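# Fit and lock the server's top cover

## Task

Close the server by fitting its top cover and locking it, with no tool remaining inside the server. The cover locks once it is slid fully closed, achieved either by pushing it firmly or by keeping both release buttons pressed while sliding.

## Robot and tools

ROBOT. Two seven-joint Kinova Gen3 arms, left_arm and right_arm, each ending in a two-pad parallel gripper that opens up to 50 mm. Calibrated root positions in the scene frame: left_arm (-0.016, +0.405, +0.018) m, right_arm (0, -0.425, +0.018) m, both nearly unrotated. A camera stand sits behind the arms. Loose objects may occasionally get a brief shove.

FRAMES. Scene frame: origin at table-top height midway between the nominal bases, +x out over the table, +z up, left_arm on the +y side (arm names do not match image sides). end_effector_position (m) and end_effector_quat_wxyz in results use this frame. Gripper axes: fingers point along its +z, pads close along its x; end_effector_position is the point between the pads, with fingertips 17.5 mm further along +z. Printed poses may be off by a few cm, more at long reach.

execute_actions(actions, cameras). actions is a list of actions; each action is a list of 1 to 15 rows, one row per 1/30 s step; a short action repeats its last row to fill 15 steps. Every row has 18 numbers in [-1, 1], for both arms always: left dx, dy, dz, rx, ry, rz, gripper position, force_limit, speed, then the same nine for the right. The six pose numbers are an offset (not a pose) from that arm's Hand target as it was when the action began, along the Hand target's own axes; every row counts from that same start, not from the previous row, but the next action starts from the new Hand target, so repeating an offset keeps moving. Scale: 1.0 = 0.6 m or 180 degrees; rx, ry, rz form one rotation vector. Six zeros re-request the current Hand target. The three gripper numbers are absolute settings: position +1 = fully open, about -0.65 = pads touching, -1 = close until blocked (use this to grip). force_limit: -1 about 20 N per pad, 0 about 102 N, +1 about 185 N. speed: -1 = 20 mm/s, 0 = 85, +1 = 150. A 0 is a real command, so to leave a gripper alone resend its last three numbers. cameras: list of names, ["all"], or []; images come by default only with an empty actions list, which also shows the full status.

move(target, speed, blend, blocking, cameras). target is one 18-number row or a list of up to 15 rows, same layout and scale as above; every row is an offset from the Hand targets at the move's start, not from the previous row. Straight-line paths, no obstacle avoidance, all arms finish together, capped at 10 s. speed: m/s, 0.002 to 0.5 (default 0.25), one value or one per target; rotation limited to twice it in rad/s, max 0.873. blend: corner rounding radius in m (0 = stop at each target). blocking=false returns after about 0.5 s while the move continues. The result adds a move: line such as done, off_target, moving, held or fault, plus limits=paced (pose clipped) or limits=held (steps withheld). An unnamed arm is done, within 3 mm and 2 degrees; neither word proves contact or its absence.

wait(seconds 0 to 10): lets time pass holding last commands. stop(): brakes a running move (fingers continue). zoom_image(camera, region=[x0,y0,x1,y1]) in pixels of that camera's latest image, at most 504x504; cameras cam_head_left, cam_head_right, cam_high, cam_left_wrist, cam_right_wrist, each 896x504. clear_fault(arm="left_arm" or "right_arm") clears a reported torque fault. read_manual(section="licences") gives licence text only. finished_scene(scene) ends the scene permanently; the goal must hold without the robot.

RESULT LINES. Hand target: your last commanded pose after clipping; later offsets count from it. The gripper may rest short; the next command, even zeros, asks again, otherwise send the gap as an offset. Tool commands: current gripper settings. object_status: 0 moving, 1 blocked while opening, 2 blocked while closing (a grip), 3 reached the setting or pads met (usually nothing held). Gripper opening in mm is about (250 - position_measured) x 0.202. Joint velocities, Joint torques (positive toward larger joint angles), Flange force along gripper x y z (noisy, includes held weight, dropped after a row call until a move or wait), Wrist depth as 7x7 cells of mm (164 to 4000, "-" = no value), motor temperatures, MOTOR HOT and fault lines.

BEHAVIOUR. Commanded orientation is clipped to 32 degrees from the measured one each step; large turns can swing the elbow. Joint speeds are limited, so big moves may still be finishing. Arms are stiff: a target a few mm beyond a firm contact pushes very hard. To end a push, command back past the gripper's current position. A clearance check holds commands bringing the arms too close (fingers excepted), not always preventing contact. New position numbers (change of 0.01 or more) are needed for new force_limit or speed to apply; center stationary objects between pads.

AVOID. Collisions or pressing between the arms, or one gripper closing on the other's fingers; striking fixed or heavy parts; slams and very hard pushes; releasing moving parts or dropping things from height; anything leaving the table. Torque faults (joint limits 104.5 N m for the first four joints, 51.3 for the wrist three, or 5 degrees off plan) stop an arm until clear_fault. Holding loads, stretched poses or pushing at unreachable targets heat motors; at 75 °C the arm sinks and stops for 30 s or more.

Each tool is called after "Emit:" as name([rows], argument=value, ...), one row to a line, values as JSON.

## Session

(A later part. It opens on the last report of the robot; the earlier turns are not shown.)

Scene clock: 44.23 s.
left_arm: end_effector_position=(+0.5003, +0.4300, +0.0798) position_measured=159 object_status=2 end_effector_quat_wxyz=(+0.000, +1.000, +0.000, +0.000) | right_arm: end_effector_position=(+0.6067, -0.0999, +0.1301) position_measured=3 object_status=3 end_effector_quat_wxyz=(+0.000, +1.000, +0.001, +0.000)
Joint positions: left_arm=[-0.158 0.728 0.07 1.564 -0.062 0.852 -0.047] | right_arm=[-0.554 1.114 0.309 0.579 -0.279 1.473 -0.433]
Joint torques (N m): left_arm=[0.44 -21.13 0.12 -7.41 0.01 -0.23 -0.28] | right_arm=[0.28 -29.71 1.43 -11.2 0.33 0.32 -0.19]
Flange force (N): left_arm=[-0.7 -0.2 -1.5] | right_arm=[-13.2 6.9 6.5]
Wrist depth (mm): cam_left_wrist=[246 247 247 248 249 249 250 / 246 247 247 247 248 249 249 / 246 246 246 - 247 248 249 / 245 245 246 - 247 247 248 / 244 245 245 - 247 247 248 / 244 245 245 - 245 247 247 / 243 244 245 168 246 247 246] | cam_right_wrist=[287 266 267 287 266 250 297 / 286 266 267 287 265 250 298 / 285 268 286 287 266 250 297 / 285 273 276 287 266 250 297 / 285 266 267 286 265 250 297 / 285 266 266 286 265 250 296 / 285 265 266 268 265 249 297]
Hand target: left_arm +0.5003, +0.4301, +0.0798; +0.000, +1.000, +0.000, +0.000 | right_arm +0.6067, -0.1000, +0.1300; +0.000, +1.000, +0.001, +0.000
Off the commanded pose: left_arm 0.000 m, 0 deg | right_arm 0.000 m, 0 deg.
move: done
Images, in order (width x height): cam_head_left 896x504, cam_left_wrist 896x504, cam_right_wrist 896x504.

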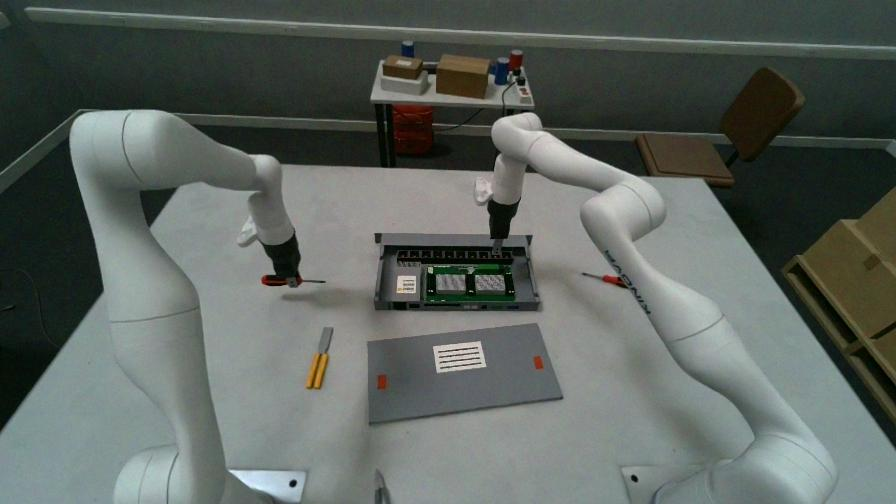

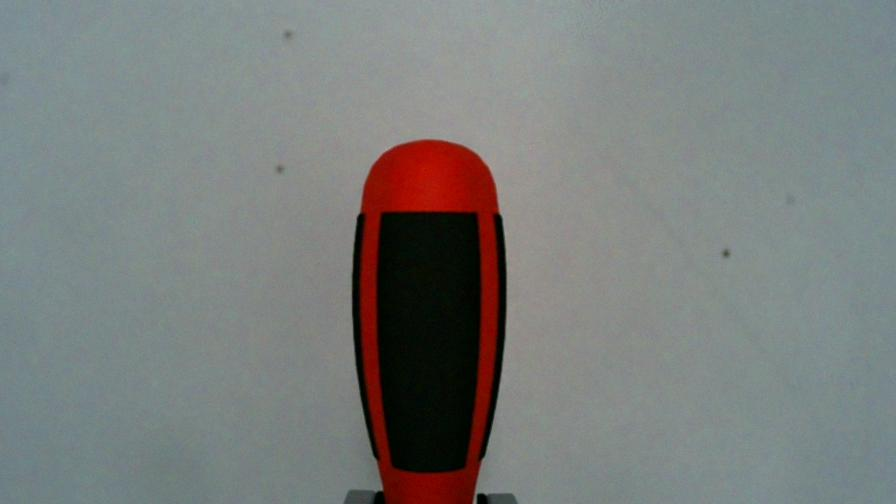

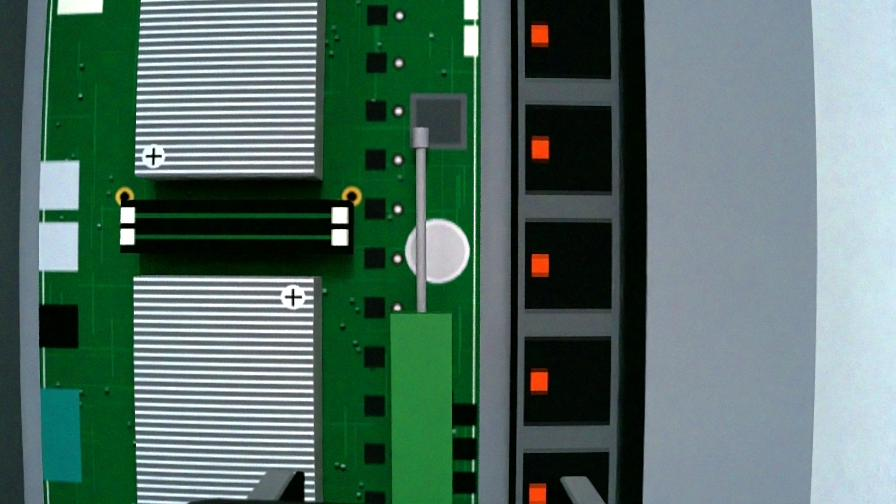

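Emit:
zoom_image(camera="cam_right_wrist", region=[240, 280, 620, 504])

Emit:
zoom_image(camera="cam_left_wrist", region=[300, 400, 560, 504])

Scaled by 1.326 from the camera's 896x504 image, which has a finer 1280x720 frame.

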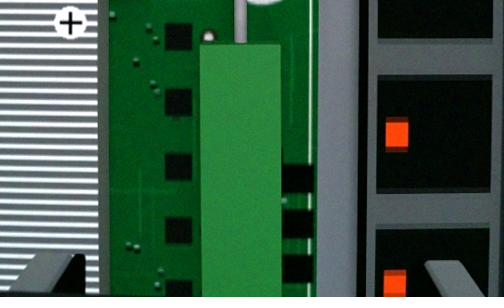

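Scaled by 1.938 from the camera's 896x504 image, which has a finer 1280x720 frame.

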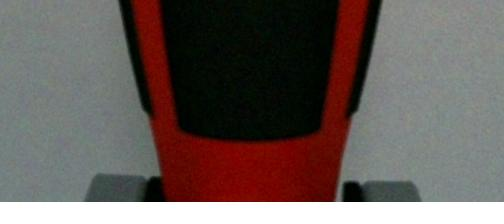

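Emit:
move([
  [0, 0, 0.0938, 0, 0, 0, -1, -0.6, -0.5, -0.0028, -0.044, 0.1617, 0, 0, 0, 0.274, -0.6, 0.5],
  [0, 0, 0.0938, 0, 0, 0, 0.6, -0.6, -0.5, -0.0028, -0.044, 0.1617, 0, 0, 0, -1, -0.6, -0.5],
  [0, 0, -0.1, 0, 0, 0, 0.6, -0.6, -0.5, -0.0028, -0.044, 0.0167, 0, 0, 0, -1, -0.6, -0.5],
], speed=[0.1, 0.1, 0.12], cameras=["cam_left_wrist", "cam_right_wrist"])

Scene clock: 50.13 s.
left_arm: end_effector_position=(+0.5003, +0.4301, +0.1398) position_measured=63 object_status=3 end_effector_quat_wxyz=(+0.000, +1.000, +0.000, +0.000) | right_arm: end_effector_position=(+0.6050, -0.0736, +0.1201) position_measured=165 object_status=2 end_effector_quat_wxyz=(+0.000, +1.000, +0.001, +0.000)
Joint positions: left_arm=[-0.163 0.642 0.079 1.502 -0.056 1 -0.052] | right_arm=[-0.575 1.17 0.309 0.483 -0.285 1.509 -0.481]
Joint torques (N m): left_arm=[0.42 -20.36 0.11 -8.08 0.01 -0.23 -0.29] | right_arm=[0.31 -30.6 1.29 -11.43 0.29 0.23 -0.18]
Flange force (N): left_arm=[-0.5 0.0 -1.9] | right_arm=no reading
Wrist depth (mm): cam_left_wrist=[307 307 308 308 309 310 311 / 305 307 307 308 308 309 310 / 305 306 307 307 307 309 309 / 305 305 306 288 307 308 309 / 304 304 305 287 307 307 308 / 303 305 305 295 305 306 307 / 303 303 303 305 306 306 307] | cam_right_wrist=[276 256 277 278 255 240 241 / 276 256 257 277 256 240 240 / 276 256 276 277 255 240 240 / 275 256 276 276 255 240 240 / 276 258 258 277 255 240 240 / 275 256 262 276 255 240 240 / 275 256 256 179 255 239 240]
Hand target: left_arm +0.5003, +0.4301, +0.1398; +0.000, +1.000, +0.000, +0.000 | right_arm +0.6050, -0.0735, +0.1201; +0.000, +1.000, +0.001, +0.000
Off the commanded pose: left_arm 0.000 m, 0 deg | right_arm 0.000 m, 0 deg.
move: done
Images, in order (width x height): cam_left_wrist 896x504, cam_right_wrist 896x504.

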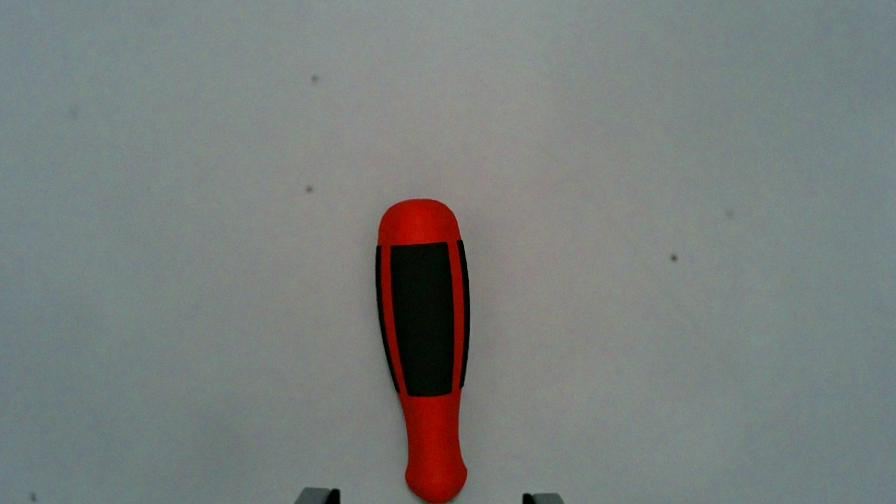

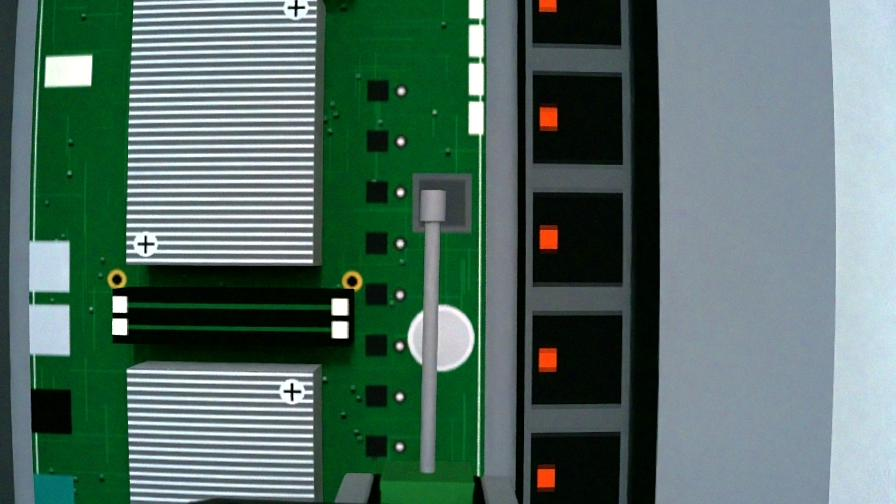

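Emit:
move(target=[-0.3838, 0.3835, -0.0337, 0, 0, -0.0411, 1, 1, 1, -0.3417, 0.5773, 0.0667, 0, 0, 0, -1, -0.6, -0.5], speed=0.3, cameras=["cam_left_wrist", "cam_right_wrist", "cam_high"])

Scene clock: 53.23 s.
left_arm: end_effector_position=(+0.2699, +0.2001, +0.1601) position_measured=3 object_status=3 end_effector_quat_wxyz=(+0.000, +0.998, +0.064, +0.000) | right_arm: end_effector_position=(+0.4003, -0.4201, +0.0800) position_measured=165 object_status=2 end_effector_quat_wxyz=(+0.000, +1.000, +0.001, +0.000)
Joint positions: left_arm=[0.418 0.293 0.143 2.035 -0.056 0.817 0.74] | right_arm=[-0.242 0.554 0.305 1.983 -0.268 0.643 0.188]
Joint torques (N m): left_arm=[0.51 -12.6 -0.15 -7.07 0.04 -0.21 -0.28] | right_arm=[0.49 -17.37 1.25 -7.63 0.34 0.3 -0.2]
Flange force (N): left_arm=[-0.7 -0.4 -2.1] | right_arm=[-5.6 -0.7 5.5]
Wrist depth (mm): cam_left_wrist=[326 328 330 318 330 331 332 / 326 327 328 329 330 324 331 / 326 327 327 328 329 330 330 / 324 326 326 328 328 329 331 / 325 326 326 326 327 329 329 / 324 310 310 312 312 328 328 / 323 309 310 310 311 327 328] | cam_right_wrist=[245 245 246 247 247 247 248 / 245 245 245 247 247 247 247 / 244 245 245 246 247 247 248 / 244 245 246 246 247 247 248 / 244 245 246 246 247 247 248 / 244 245 245 246 246 247 247 / 244 245 245 179 247 247 247]
Hand target: left_arm +0.2699, +0.2001, +0.1601; +0.000, +0.998, +0.064, +0.000 | right_arm +0.4003, -0.4201, +0.0800; +0.000, +1.000, +0.001, +0.000
Off the commanded pose: left_arm 0.000 m, 0 deg | right_arm 0.000 m, 0 deg.
move: done
Images, in order (width x height): cam_high 896x504, cam_left_wrist 896x504, cam_right_wrist 896x504.

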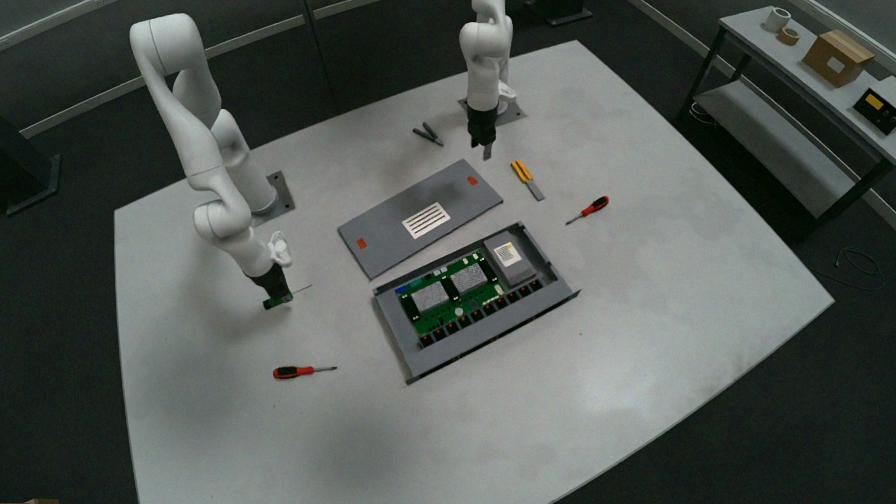

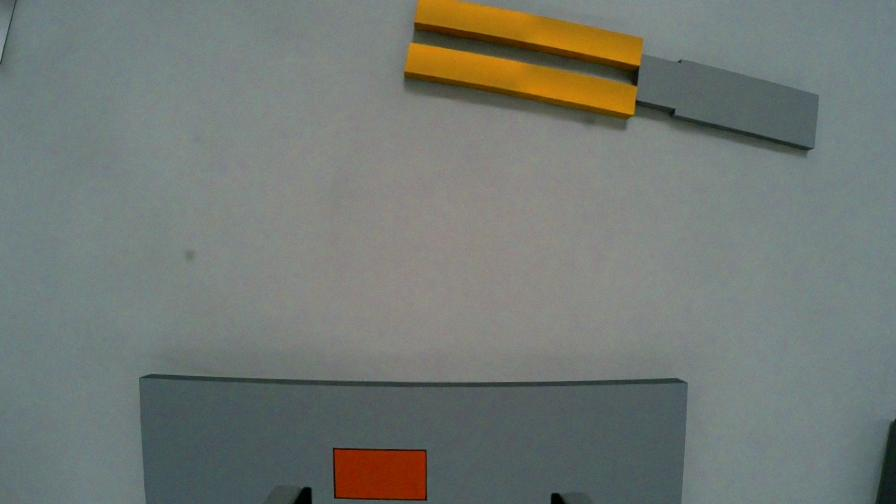

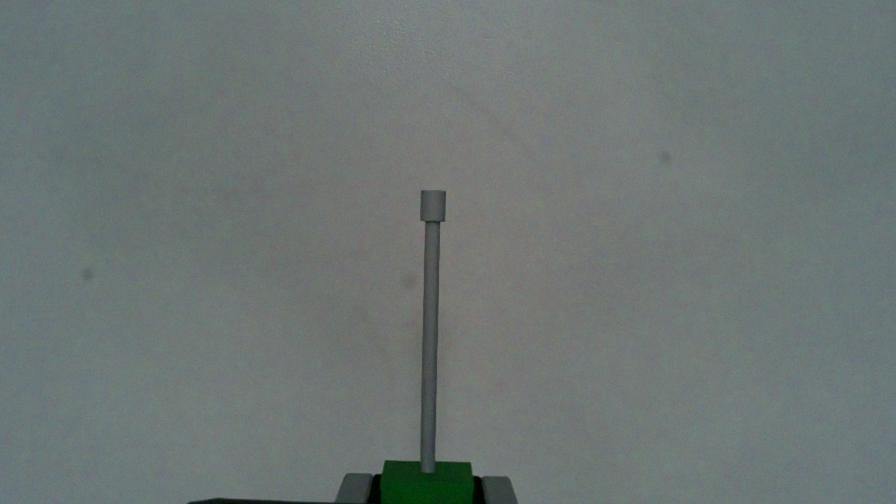

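Emit:
zoom_image(camera="cam_left_wrist", region=[120, 350, 300, 504])

Emit:
zoom_image(camera="cam_left_wrist", region=[540, 350, 720, 504])

Emit:
zoom_image(camera="cam_high", region=[370, 220, 590, 390])

Scaled by 2.800 from the camera's 896x504 image, which has a finer 1280x720 frame.

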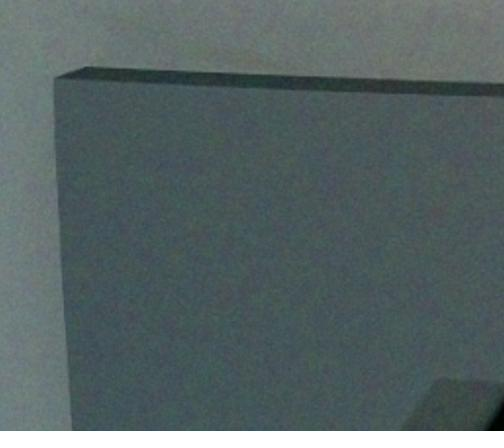

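Scaled by 2.800 from the camera's 896x504 image, which has a finer 1280x720 frame.

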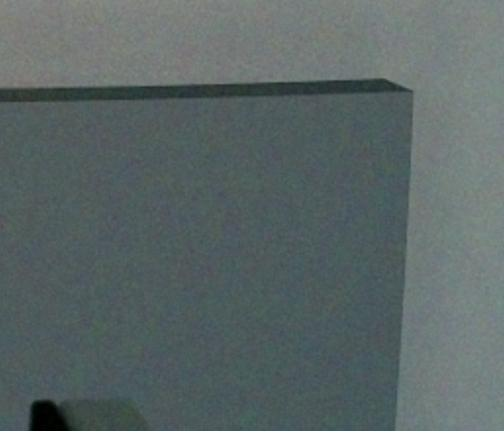

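Scaled by 2.291 from the camera's 896x504 image, which has a finer 1280x720 frame.

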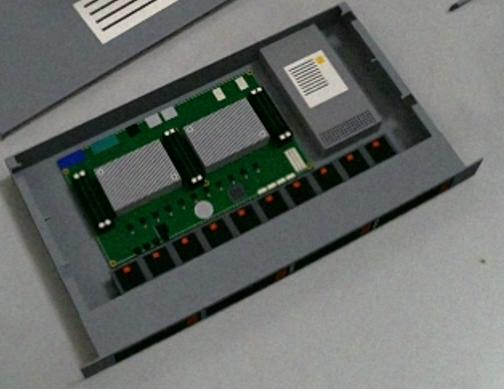

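Emit:
zoom_image(camera="cam_left_wrist", region=[250, 464, 430, 504])

Emit:
zoom_image(camera="cam_left_wrist", region=[430, 464, 610, 504])

Emit:
zoom_image(camera="cam_right_wrist", region=[300, 440, 560, 504])

Scaled by 2.800 from the camera's 896x504 image, which has a finer 1280x720 frame.

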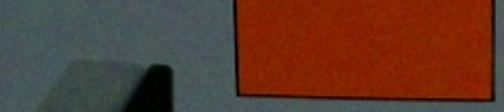

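Scaled by 2.800 from the camera's 896x504 image, which has a finer 1280x720 frame.

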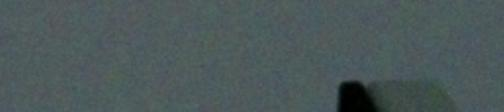

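Scaled by 1.938 from the camera's 896x504 image, which has a finer 1280x720 frame.

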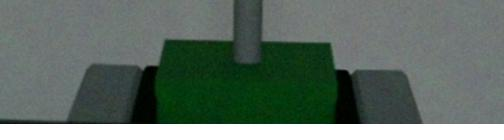

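Emit:
move([
  [-0.0143, -0.0678, 0.1667, 0, 0, -0.0062, 1, 1, 1, 0, 0, 0.0925, 0, 0, 0, -1, -0.6, -0.5],
  [-0.0143, -0.0678, 0.1667, 0, 0, -0.0062, 1, 1, 1, 0, 0, 0.0925, 0, 0, 0, 0.6, -0.6, -0.5],
  [-0.0143, -0.0678, 0.1667, 0, 0, -0.0062, 1, 1, 1, 0, 0, -0.0667, 0, 0, 0, 0.6, -0.6, -0.5],
  [-0.0143, -0.0595, 0.2343, 0, 0, -0.0062, 1, 1, 1, -0.1255, -0.3418, -0.1333, 0, 0, -0.0444, 1, 1, 1],
], speed=[0.1, 0.1, 0.15, 0.3], cameras=["cam_left_wrist", "cam_right_wrist", "cam_head_left"])

Scene clock: 63.13 s.
left_arm: end_effector_position=(+0.2568, +0.2344, +0.0195) position_measured=3 object_status=3 end_effector_quat_wxyz=(+0.000, +0.997, +0.074, +0.000) | right_arm: end_effector_position=(+0.3249, -0.2152, +0.1602) position_measured=3 object_status=3 end_effector_quat_wxyz=(+0.000, +0.998, +0.070, +0.000)
Joint positions: left_arm=[0.421 0.591 0.057 2.274 -0.114 0.279 0.743] | right_arm=[-0.791 0.369 0.269 1.931 -0.128 0.859 -0.364]
Joint torques (N m): left_arm=[0.46 -13.93 -0.13 -2.64 0.05 -0.18 -0.28] | right_arm=[0.3 -15.57 0.63 -9.18 0.32 0.3 -0.22]
Flange force (N): left_arm=[0.7 -0.6 -3.4] | right_arm=[-3.8 1.9 6.5]
Wrist depth (mm): cam_left_wrist=[186 187 187 187 180 178 189 / 186 186 186 187 177 178 179 / 186 186 187 187 187 187 188 / 185 186 186 186 187 187 188 / 185 185 186 186 186 187 187 / 185 185 186 186 186 187 187 / 184 185 185 186 186 186 187] | cam_right_wrist=[324 311 311 312 312 313 329 / 325 310 312 312 312 313 329 / 325 310 311 312 313 312 328 / 325 310 310 311 312 312 327 / 325 310 311 311 311 312 328 / 324 310 310 311 312 328 322 / 324 324 325 326 326 327 319]
Hand target: left_arm +0.2568, +0.2344, +0.0195; +0.000, +0.997, +0.074, +0.000 | right_arm +0.3249, -0.2152, +0.1602; +0.000, +0.998, +0.070, +0.000
Off the commanded pose: left_arm 0.000 m, 0 deg | right_arm 0.000 m, 0 deg.
move: done
Images, in order (width x height): cam_head_left 896x504, cam_left_wrist 896x504, cam_right_wrist 896x504.

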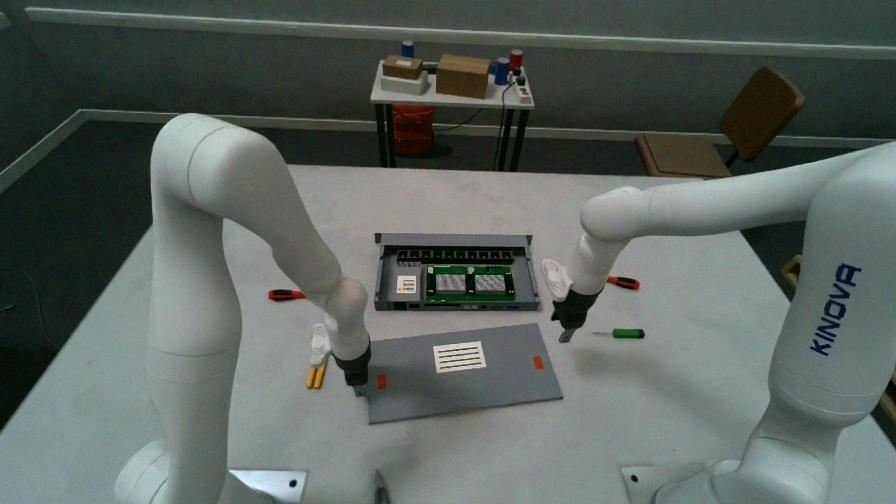

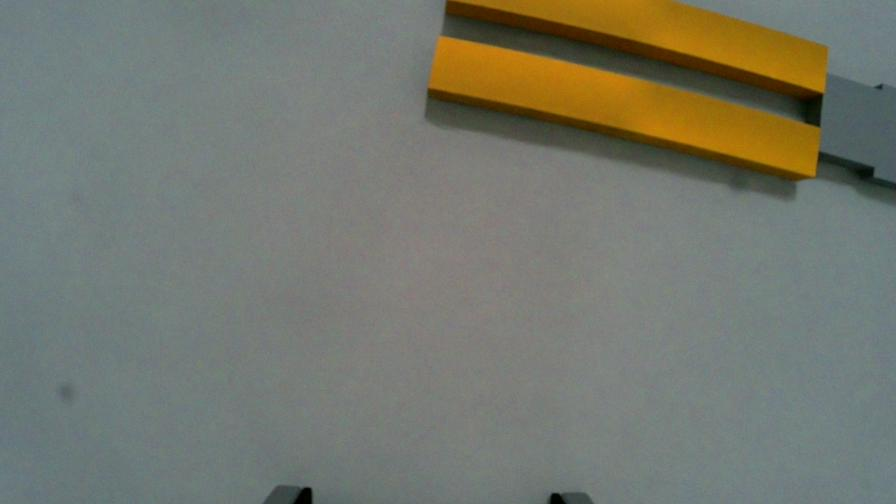

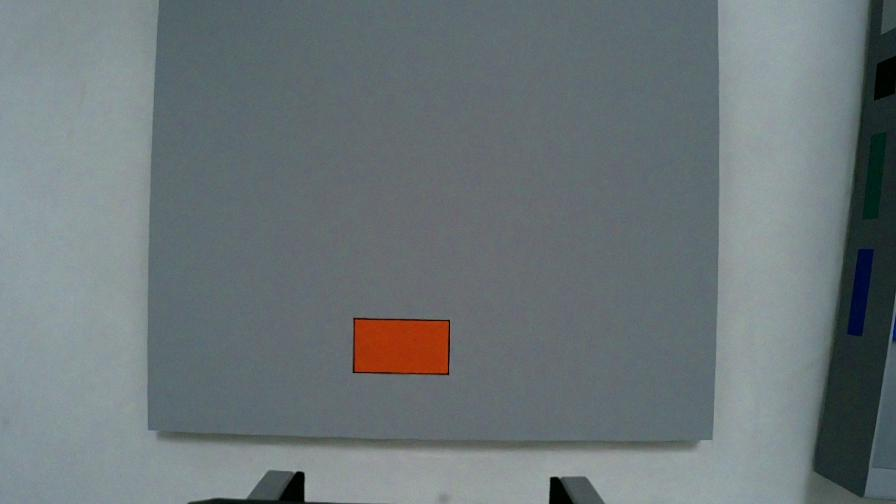

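Emit:
zoom_image(camera="cam_right_wrist", region=[120, 380, 300, 504])

Emit:
zoom_image(camera="cam_right_wrist", region=[560, 380, 740, 504])

Emit:
zoom_image(camera="cam_head_left", region=[330, 310, 590, 430])

Scaled by 2.800 from the camera's 896x504 image, which has a finer 1280x720 frame.

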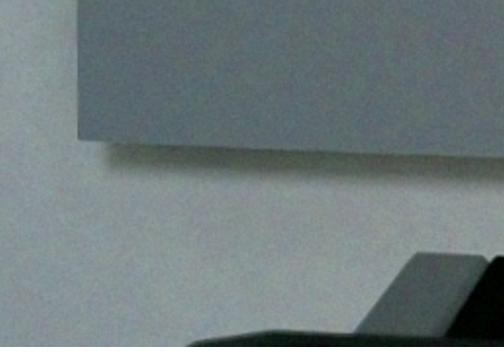

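Scaled by 2.800 from the camera's 896x504 image, which has a finer 1280x720 frame.

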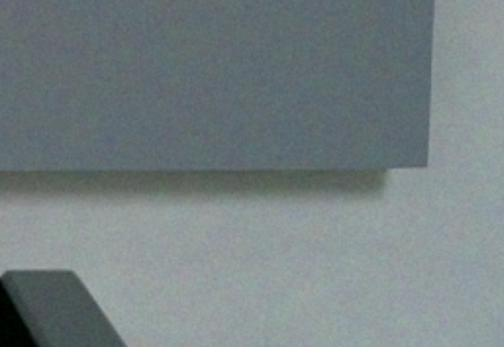

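Scaled by 1.938 from the camera's 896x504 image, which has a finer 1280x720 frame.

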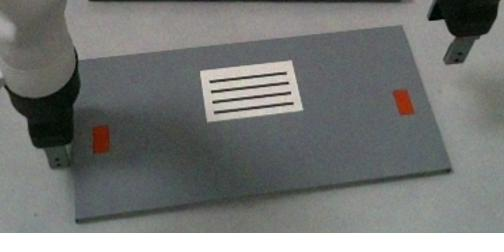

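Emit:
move([
  [0, 0, 0, 0, 0, 0, 1, 1, 1, 0.0012, 0.055, 0.167, 0, 0, 0, 1, 1, 1],
  [0, 0, 0, 0, 0, 0, 1, 1, 1, 0.0012, 0.0472, 0.2328, 0, 0, 0, 1, 1, 1],
], speed=[0.2, 0.12], blend=[0.01, 0], cameras=["cam_right_wrist", "cam_head_left", "cam_head_right", "cam_high"])

Scene clock: 66.33 s.
left_arm: end_effector_position=(+0.2568, +0.2344, +0.0195) position_measured=3 object_status=3 end_effector_quat_wxyz=(+0.000, +0.997, +0.074, +0.000) | right_arm: end_effector_position=(+0.3294, -0.2430, +0.0205) position_measured=3 object_status=3 end_effector_quat_wxyz=(+0.000, +0.998, +0.070, +0.000)
Joint positions: left_arm=[0.421 0.591 0.057 2.274 -0.114 0.279 0.743] | right_arm=[-0.641 0.649 0.167 2.099 -0.256 0.413 -0.18]
Joint torques (N m): left_arm=[0.48 -13.95 -0.13 -2.66 0.01 -0.19 -0.28] | right_arm=[0.25 -17.4 0.73 -5.7 0.34 0.34 -0.18]
Flange force (N): left_arm=[0.7 -0.7 -3.4] | right_arm=[-5.8 1.5 4.7]
Wrist depth (mm): cam_left_wrist=[186 187 187 187 179 178 189 / 186 186 187 187 177 178 179 / 186 186 187 187 187 188 188 / 185 186 186 187 187 187 188 / 185 186 186 186 186 187 187 / 185 185 185 186 186 187 187 / 184 184 185 185 186 186 187] | cam_right_wrist=[171 171 171 172 172 173 173 / 171 171 171 172 172 173 173 / 171 171 171 172 172 173 173 / 171 171 171 172 172 172 173 / 171 171 171 172 172 172 172 / 170 171 171 171 172 172 172 / 185 185 186 186 187 187 188]
Hand target: left_arm +0.2568, +0.2344, +0.0195; +0.000, +0.997, +0.074, +0.000 | right_arm +0.3294, -0.2430, +0.0205; +0.000, +0.998, +0.070, +0.000
Off the commanded pose: left_arm 0.000 m, 0 deg | right_arm 0.000 m, 0 deg.
move: done
Images, in order (width x height): cam_head_left 896x504, cam_head_right 896x504, cam_high 896x504, cam_right_wrist 896x504.

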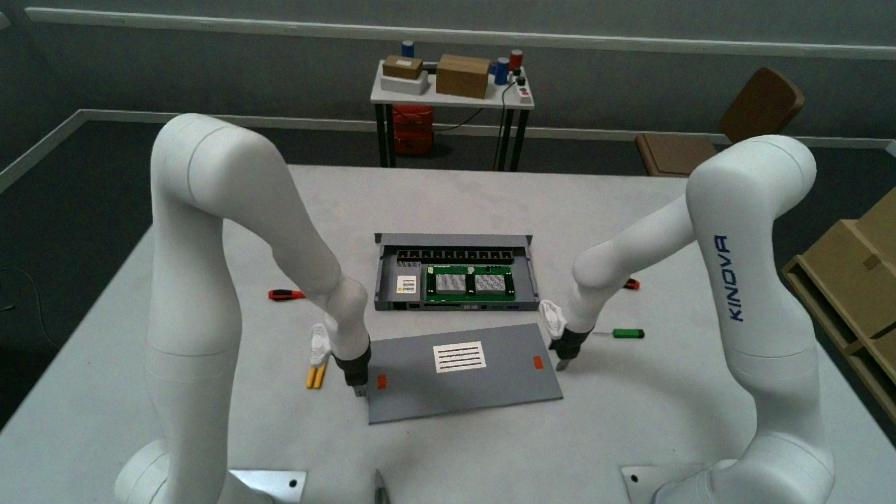

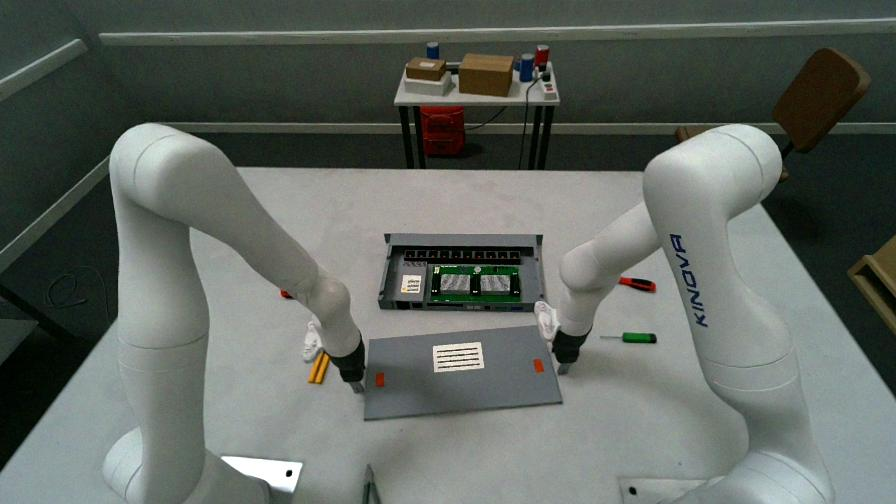

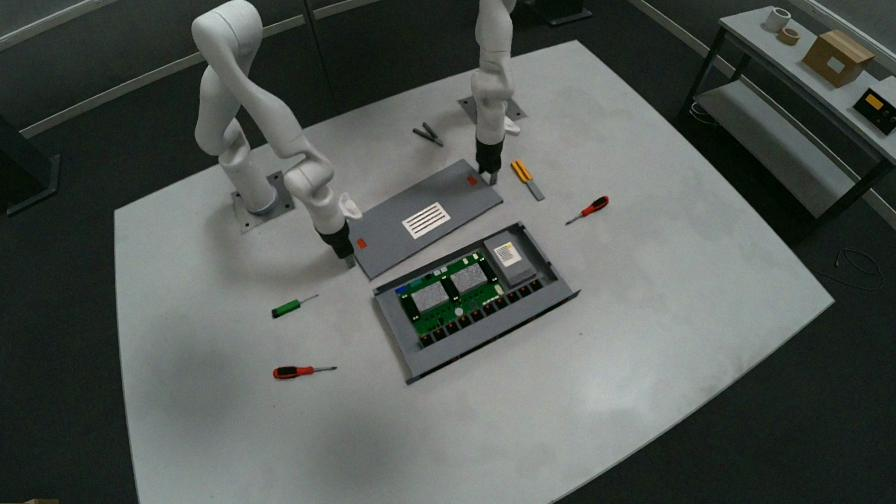

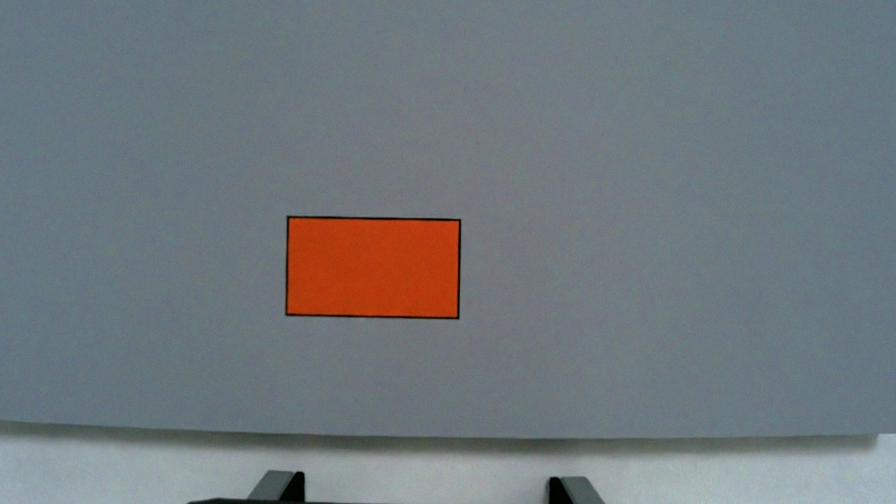

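Emit:
move(target=[0, 0.0108, 0, 0, 0, 0, 1, 1, 1, 0, -0.015, 0, 0, 0, -0.0022, 1, 1, 1], speed=0.05, cameras=["cam_right_wrist"])

Scene clock: 67.60 s.
left_arm: end_effector_position=(+0.2578, +0.2280, +0.0195) position_measured=3 object_status=3 end_effector_quat_wxyz=(+0.000, +0.997, +0.074, +0.000) | right_arm: end_effector_position=(+0.3281, -0.2341, +0.0205) position_measured=3 object_status=3 end_effector_quat_wxyz=(+0.000, +0.997, +0.074, +0.000)
Joint positions: left_arm=[0.437 0.595 0.056 2.261 -0.109 0.288 0.754] | right_arm=[-0.664 0.653 0.17 2.088 -0.257 0.42 -0.194]
Joint torques (N m): left_arm=[0.53 -14.1 -0.13 -2.84 0.02 -0.19 -0.27] | right_arm=[0.28 -17.59 0.7 -5.83 0.35 0.32 -0.23]
Flange force (N): left_arm=[0.6 -1.0 -3.3] | right_arm=[-5.9 1.7 4.8]
Wrist depth (mm): cam_left_wrist=[187 187 187 187 182 180 179 / 186 186 187 187 187 178 179 / 186 186 187 187 187 188 188 / 186 186 186 187 187 187 188 / 185 185 186 186 187 187 187 / 185 185 186 186 186 187 187 / 184 185 185 186 186 186 187] | cam_right_wrist=[171 171 171 172 172 172 173 / 171 171 171 172 172 172 173 / 171 171 171 172 172 172 172 / 170 171 171 172 172 173 173 / 170 171 171 171 172 172 173 / 170 171 171 172 172 172 173 / 185 185 171 171 172 172 173]
Hand target: left_arm +0.2578, +0.2279, +0.0195; +0.000, +0.997, +0.074, +0.000 | right_arm +0.3281, -0.2341, +0.0205; +0.000, +0.997, +0.074, +0.000
Off the commanded pose: left_arm 0.000 m, 0 deg | right_arm 0.000 m, 0 deg.
move: done
Images, in order (width x height): cam_right_wrist 896x504.

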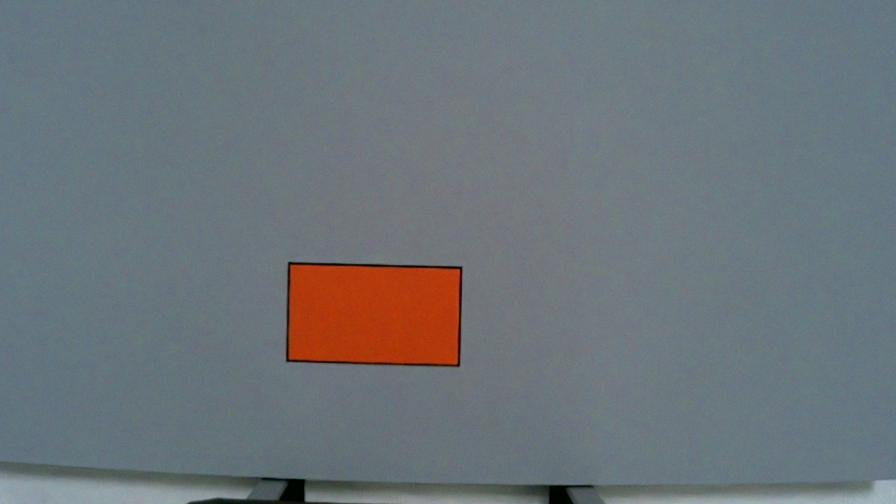

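Emit:
move(target=[0, 0.0025, 0, 0, 0, 0, 1, 1, 1, 0, -0.0025, 0, 0, 0, 0, 1, 1, 1], speed=0.02)

Scene clock: 68.47 s.
left_arm: end_effector_position=(+0.2580, +0.2265, +0.0195) position_measured=3 object_status=3 end_effector_quat_wxyz=(+0.000, +0.997, +0.074, +0.000) | right_arm: end_effector_position=(+0.3279, -0.2327, +0.0205) position_measured=3 object_status=3 end_effector_quat_wxyz=(+0.000, +0.997, +0.074, +0.000)
Joint positions: left_arm=[0.441 0.595 0.056 2.257 -0.108 0.291 0.757] | right_arm=[-0.668 0.653 0.171 2.086 -0.257 0.422 -0.197]
Joint torques (N m): left_arm=[3.33 -14.6 4.13 -6.32 1.18 -2.55 -0.06] | right_arm=[-2.58 -17.91 -3.06 -7.59 -0.51 -0.13 0.04]
Flange force (N): left_arm=[1.7 -12.3 -6.6] | right_arm=[-5.8 8.9 2.1]
Wrist depth (mm): cam_left_wrist=[187 187 187 188 178 178 179 / 186 186 187 187 188 178 179 / 186 186 187 187 187 188 188 / 185 185 186 186 187 187 188 / 185 185 186 186 186 187 187 / 185 185 186 186 187 186 187 / 184 184 185 185 186 186 187] | cam_right_wrist=[171 171 171 172 172 173 173 / 171 171 171 171 172 172 173 / 171 171 171 171 172 173 173 / 170 171 171 171 172 172 172 / 170 171 171 171 172 172 172 / 170 171 171 171 172 172 173 / 170 171 171 171 171 172 172]
Hand target: left_arm +0.2580, +0.2265, +0.0195; +0.000, +0.997, +0.074, +0.000 | right_arm +0.3279, -0.2326, +0.0205; +0.000, +0.997, +0.074, +0.000
Off the commanded pose: left_arm 0.000 m, 0 deg | right_arm 0.000 m, 0 deg.
move: done

Emit:
move(target=[0, 0.0017, 0, 0, 0, 0, 1, 1, 1, 0, -0.0017, 0, 0, 0, 0, 1, 1, 1], speed=0.02)

Scene clock: 69.33 s.
left_arm: end_effector_position=(+0.2581, +0.2255, +0.0195) position_measured=3 object_status=3 end_effector_quat_wxyz=(+0.000, +0.997, +0.074, +0.000) | right_arm: end_effector_position=(+0.3278, -0.2317, +0.0205) position_measured=3 object_status=3 end_effector_quat_wxyz=(+0.000, +0.997, +0.074, +0.000)
Joint positions: left_arm=[0.444 0.596 0.056 2.255 -0.108 0.292 0.759] | right_arm=[-0.671 0.654 0.171 2.085 -0.258 0.423 -0.2]
Joint torques (N m): left_arm=[6.76 -15.41 9.16 -10.8 2.43 -5.29 0.14] | right_arm=[-9.39 -18.48 -11.69 -11.63 -2.76 -1.04 0.29]
Flange force (N): left_arm=[2.3 -26.4 -9.6] | right_arm=[-5.4 27.2 -3.7]
Wrist depth (mm): cam_left_wrist=[186 187 187 187 178 179 179 / 186 187 187 188 188 178 179 / 186 186 186 187 187 188 188 / 186 185 186 186 187 187 188 / 185 185 186 186 186 187 187 / 185 185 185 186 186 186 187 / 184 185 185 185 186 186 186] | cam_right_wrist=[170 171 171 171 172 172 172 / 170 171 171 171 172 172 173 / 170 171 171 171 172 172 172 / 170 171 171 171 172 172 173 / 170 170 171 171 172 172 172 / 170 170 171 171 172 172 172 / 170 170 171 171 172 172 172]
Hand target: left_arm +0.2581, +0.2255, +0.0195; +0.000, +0.997, +0.074, +0.000 | right_arm +0.3278, -0.2316, +0.0205; +0.000, +0.997, +0.074, +0.000
Off the commanded pose: left_arm 0.000 m, 0 deg | right_arm 0.000 m, 0 deg.
move: done

Emit:
move([
  [0, 0.0015, 0, 0, 0, 0, 1, 1, 1, 0, -0.0015, 0, 0, 0, 0, 1, 1, 1],
  [0, 0.0015, -0.02, 0, 0, 0, 1, 1, 1, 0, -0.0015, -0.02, 0, 0, 0, 1, 1, 1],
], speed=[0.02, 0.03], cameras=["cam_right_wrist", "cam_left_wrist", "cam_high"])

Scene clock: 70.93 s.
left_arm: end_effector_position=(+0.2583, +0.2246, +0.0315) position_measured=3 object_status=3 end_effector_quat_wxyz=(+0.000, +0.997, +0.074, +0.000) | right_arm: end_effector_position=(+0.3276, -0.2308, +0.0324) position_measured=3 object_status=3 end_effector_quat_wxyz=(+0.000, +0.997, +0.074, +0.000)
Joint positions: left_arm=[0.439 0.562 0.064 2.247 -0.103 0.334 0.757] | right_arm=[-0.684 0.625 0.186 2.079 -0.249 0.458 -0.209]
Joint torques (N m): left_arm=[8.67 -21.18 12.33 -18.09 3.34 -8.47 0.02] | right_arm=[-12.36 -24.68 -15.08 -16.29 -4.96 -1.93 -0.15]
Flange force (N): left_arm=[-1.7 -37.1 2.6] | right_arm=[-5.1 36.8 9.0]
Wrist depth (mm): cam_left_wrist=[199 199 199 199 190 190 201 / 198 199 199 199 196 190 191 / 198 198 198 199 199 199 200 / 197 198 198 198 198 199 199 / 197 197 198 198 198 199 199 / 196 197 197 197 197 198 199 / 196 196 197 197 197 198 198] | cam_right_wrist=[170 170 171 171 172 172 172 / 170 171 171 171 172 172 172 / 170 171 171 171 172 172 172 / 170 171 171 171 172 172 172 / 170 171 171 171 172 172 172 / 170 170 171 171 172 172 172 / 170 171 171 171 171 172 172]
Hand target: left_arm +0.2583, +0.2246, +0.0315; +0.000, +0.997, +0.074, +0.000 | right_arm +0.3276, -0.2307, +0.0325; +0.000, +0.997, +0.074, +0.000
Off the commanded pose: left_arm 0.000 m, 0 deg | right_arm 0.000 m, 0 deg.
move: done
Images, in order (width x height): cam_high 896x504, cam_left_wrist 896x504, cam_right_wrist 896x504.

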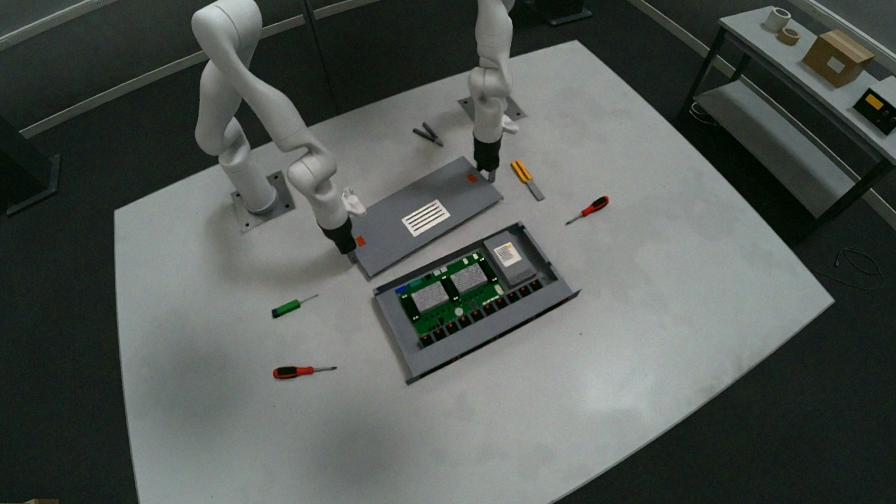

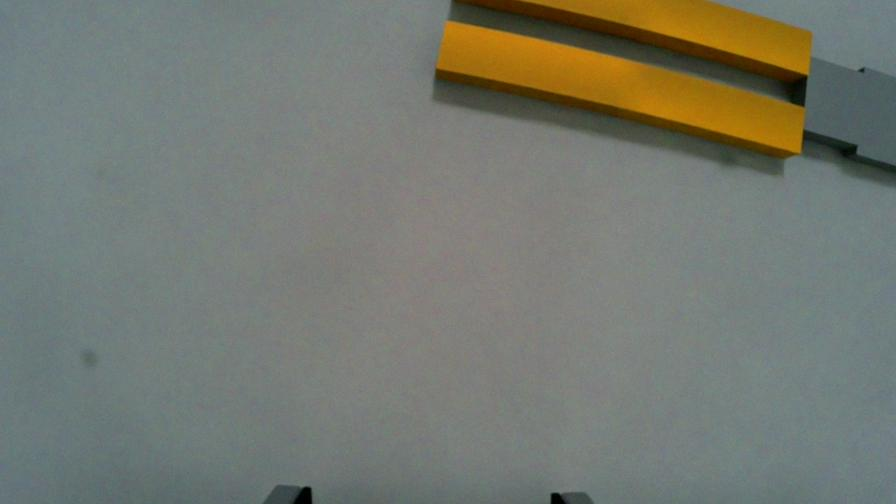

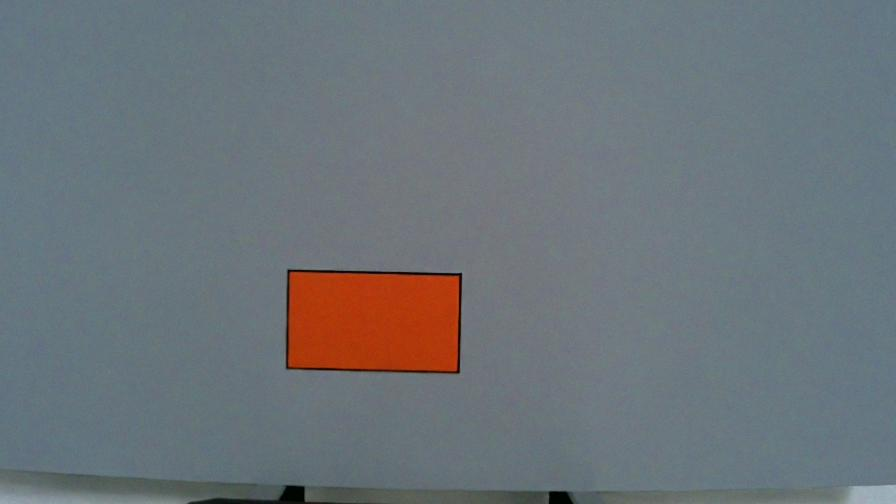

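Emit:
move(target=[0, 0.0007, -0.0975, 0, 0, 0, 1, 1, 1, 0, -0.0007, -0.0975, 0, 0, 0, 1, 1, 1], speed=0.06)

Scene clock: 76.43 s.
left_arm: end_effector_position=(+0.2583, +0.2242, +0.0900) position_measured=3 object_status=3 end_effector_quat_wxyz=(+0.000, +0.997, +0.074, +0.000) | right_arm: end_effector_position=(+0.3276, -0.2304, +0.0909) position_measured=3 object_status=3 end_effector_quat_wxyz=(+0.000, +0.997, +0.074, +0.000)
Joint positions: left_arm=[0.41 0.404 0.101 2.198 -0.076 0.542 0.734] | right_arm=[-0.732 0.493 0.246 2.035 -0.197 0.636 -0.256]
Joint torques (N m): left_arm=[10.2 -19.41 13.06 -22.09 5.77 -9.72 -0.04] | right_arm=[-14.49 -23.42 -16.54 -18.87 -7.96 -2.8 -0.15]
Motor temperatures (°C): left_arm=[35 40 34 41 39 44 42] | right_arm=[37 39 36 33 47 42 42]
Flange force (N): left_arm=[-2.3 -43.3 3.3] | right_arm=[-4.9 43.3 10.0]
Wrist depth (mm): cam_left_wrist=[257 258 258 258 259 260 260 / 258 257 258 257 247 249 259 / 257 257 256 258 258 255 251 / 256 256 256 257 257 258 257 / 255 255 256 256 257 258 257 / 254 254 255 255 256 256 256 / 253 254 254 255 255 256 256] | cam_right_wrist=[170 171 171 171 172 172 172 / 171 171 171 171 172 172 172 / 170 171 171 171 172 172 172 / 170 171 171 171 172 172 172 / 170 170 171 171 172 172 172 / 170 171 171 171 172 172 172 / 170 170 171 171 172 172 172]
Hand target: left_arm +0.2583, +0.2242, +0.0900; +0.000, +0.997, +0.074, +0.000 | right_arm +0.3276, -0.2304, +0.0910; +0.000, +0.997, +0.074, +0.000
Off the commanded pose: left_arm 0.000 m, 0 deg | right_arm 0.000 m, 0 deg.
move: done

Emit:
move(target=[0.11433, 0.01307, 0, 0, 0, 0.01042, 1, 1, 1, 0.0892, 0.01263, 0, 0, 0, 0.01042, 1, 1, 1], speed=0.08)

Scene clock: 78.07 s.
left_arm: end_effector_position=(+0.3273, +0.2266, +0.0900) position_measured=3 object_status=3 end_effector_quat_wxyz=(+0.000, +0.998, +0.058, +0.000) | right_arm: end_effector_position=(+0.3817, -0.2300, +0.0909) position_measured=3 object_status=3 end_effector_quat_wxyz=(+0.000, +0.998, +0.057, +0.000)
Joint positions: left_arm=[0.315 0.495 0.111 2.015 -0.088 0.636 0.616] | right_arm=[-0.656 0.571 0.252 1.878 -0.208 0.718 -0.218]
Joint torques (N m): left_arm=[11.57 -20.79 14.71 -19.41 6.96 -7.96 0.41] | right_arm=[-15.52 -24.91 -16.89 -17.46 -8.05 -1.9 0.03]
Flange force (N): left_arm=[-4.0 -39.8 3.3] | right_arm=[-3.9 39.9 9.7]
Wrist depth (mm): cam_left_wrist=[257 257 258 258 259 260 260 / 257 256 247 249 251 259 260 / 256 256 258 257 258 258 259 / 256 256 256 256 257 258 258 / 255 256 256 256 256 257 257 / 254 255 254 255 256 256 257 / 254 254 255 254 255 256 256] | cam_right_wrist=[170 171 171 171 172 172 173 / 170 171 171 171 172 172 172 / 170 170 171 171 172 172 172 / 170 171 171 171 172 172 172 / 170 171 171 171 171 172 172 / 170 170 171 171 171 172 172 / 170 170 171 171 171 172 172]
Hand target: left_arm +0.3273, +0.2266, +0.0900; +0.000, +0.998, +0.058, +0.000 | right_arm +0.3817, -0.2300, +0.0909; +0.000, +0.998, +0.057, +0.000
Off the commanded pose: left_arm 0.000 m, 0 deg | right_arm 0.000 m, 0 deg.
move: done


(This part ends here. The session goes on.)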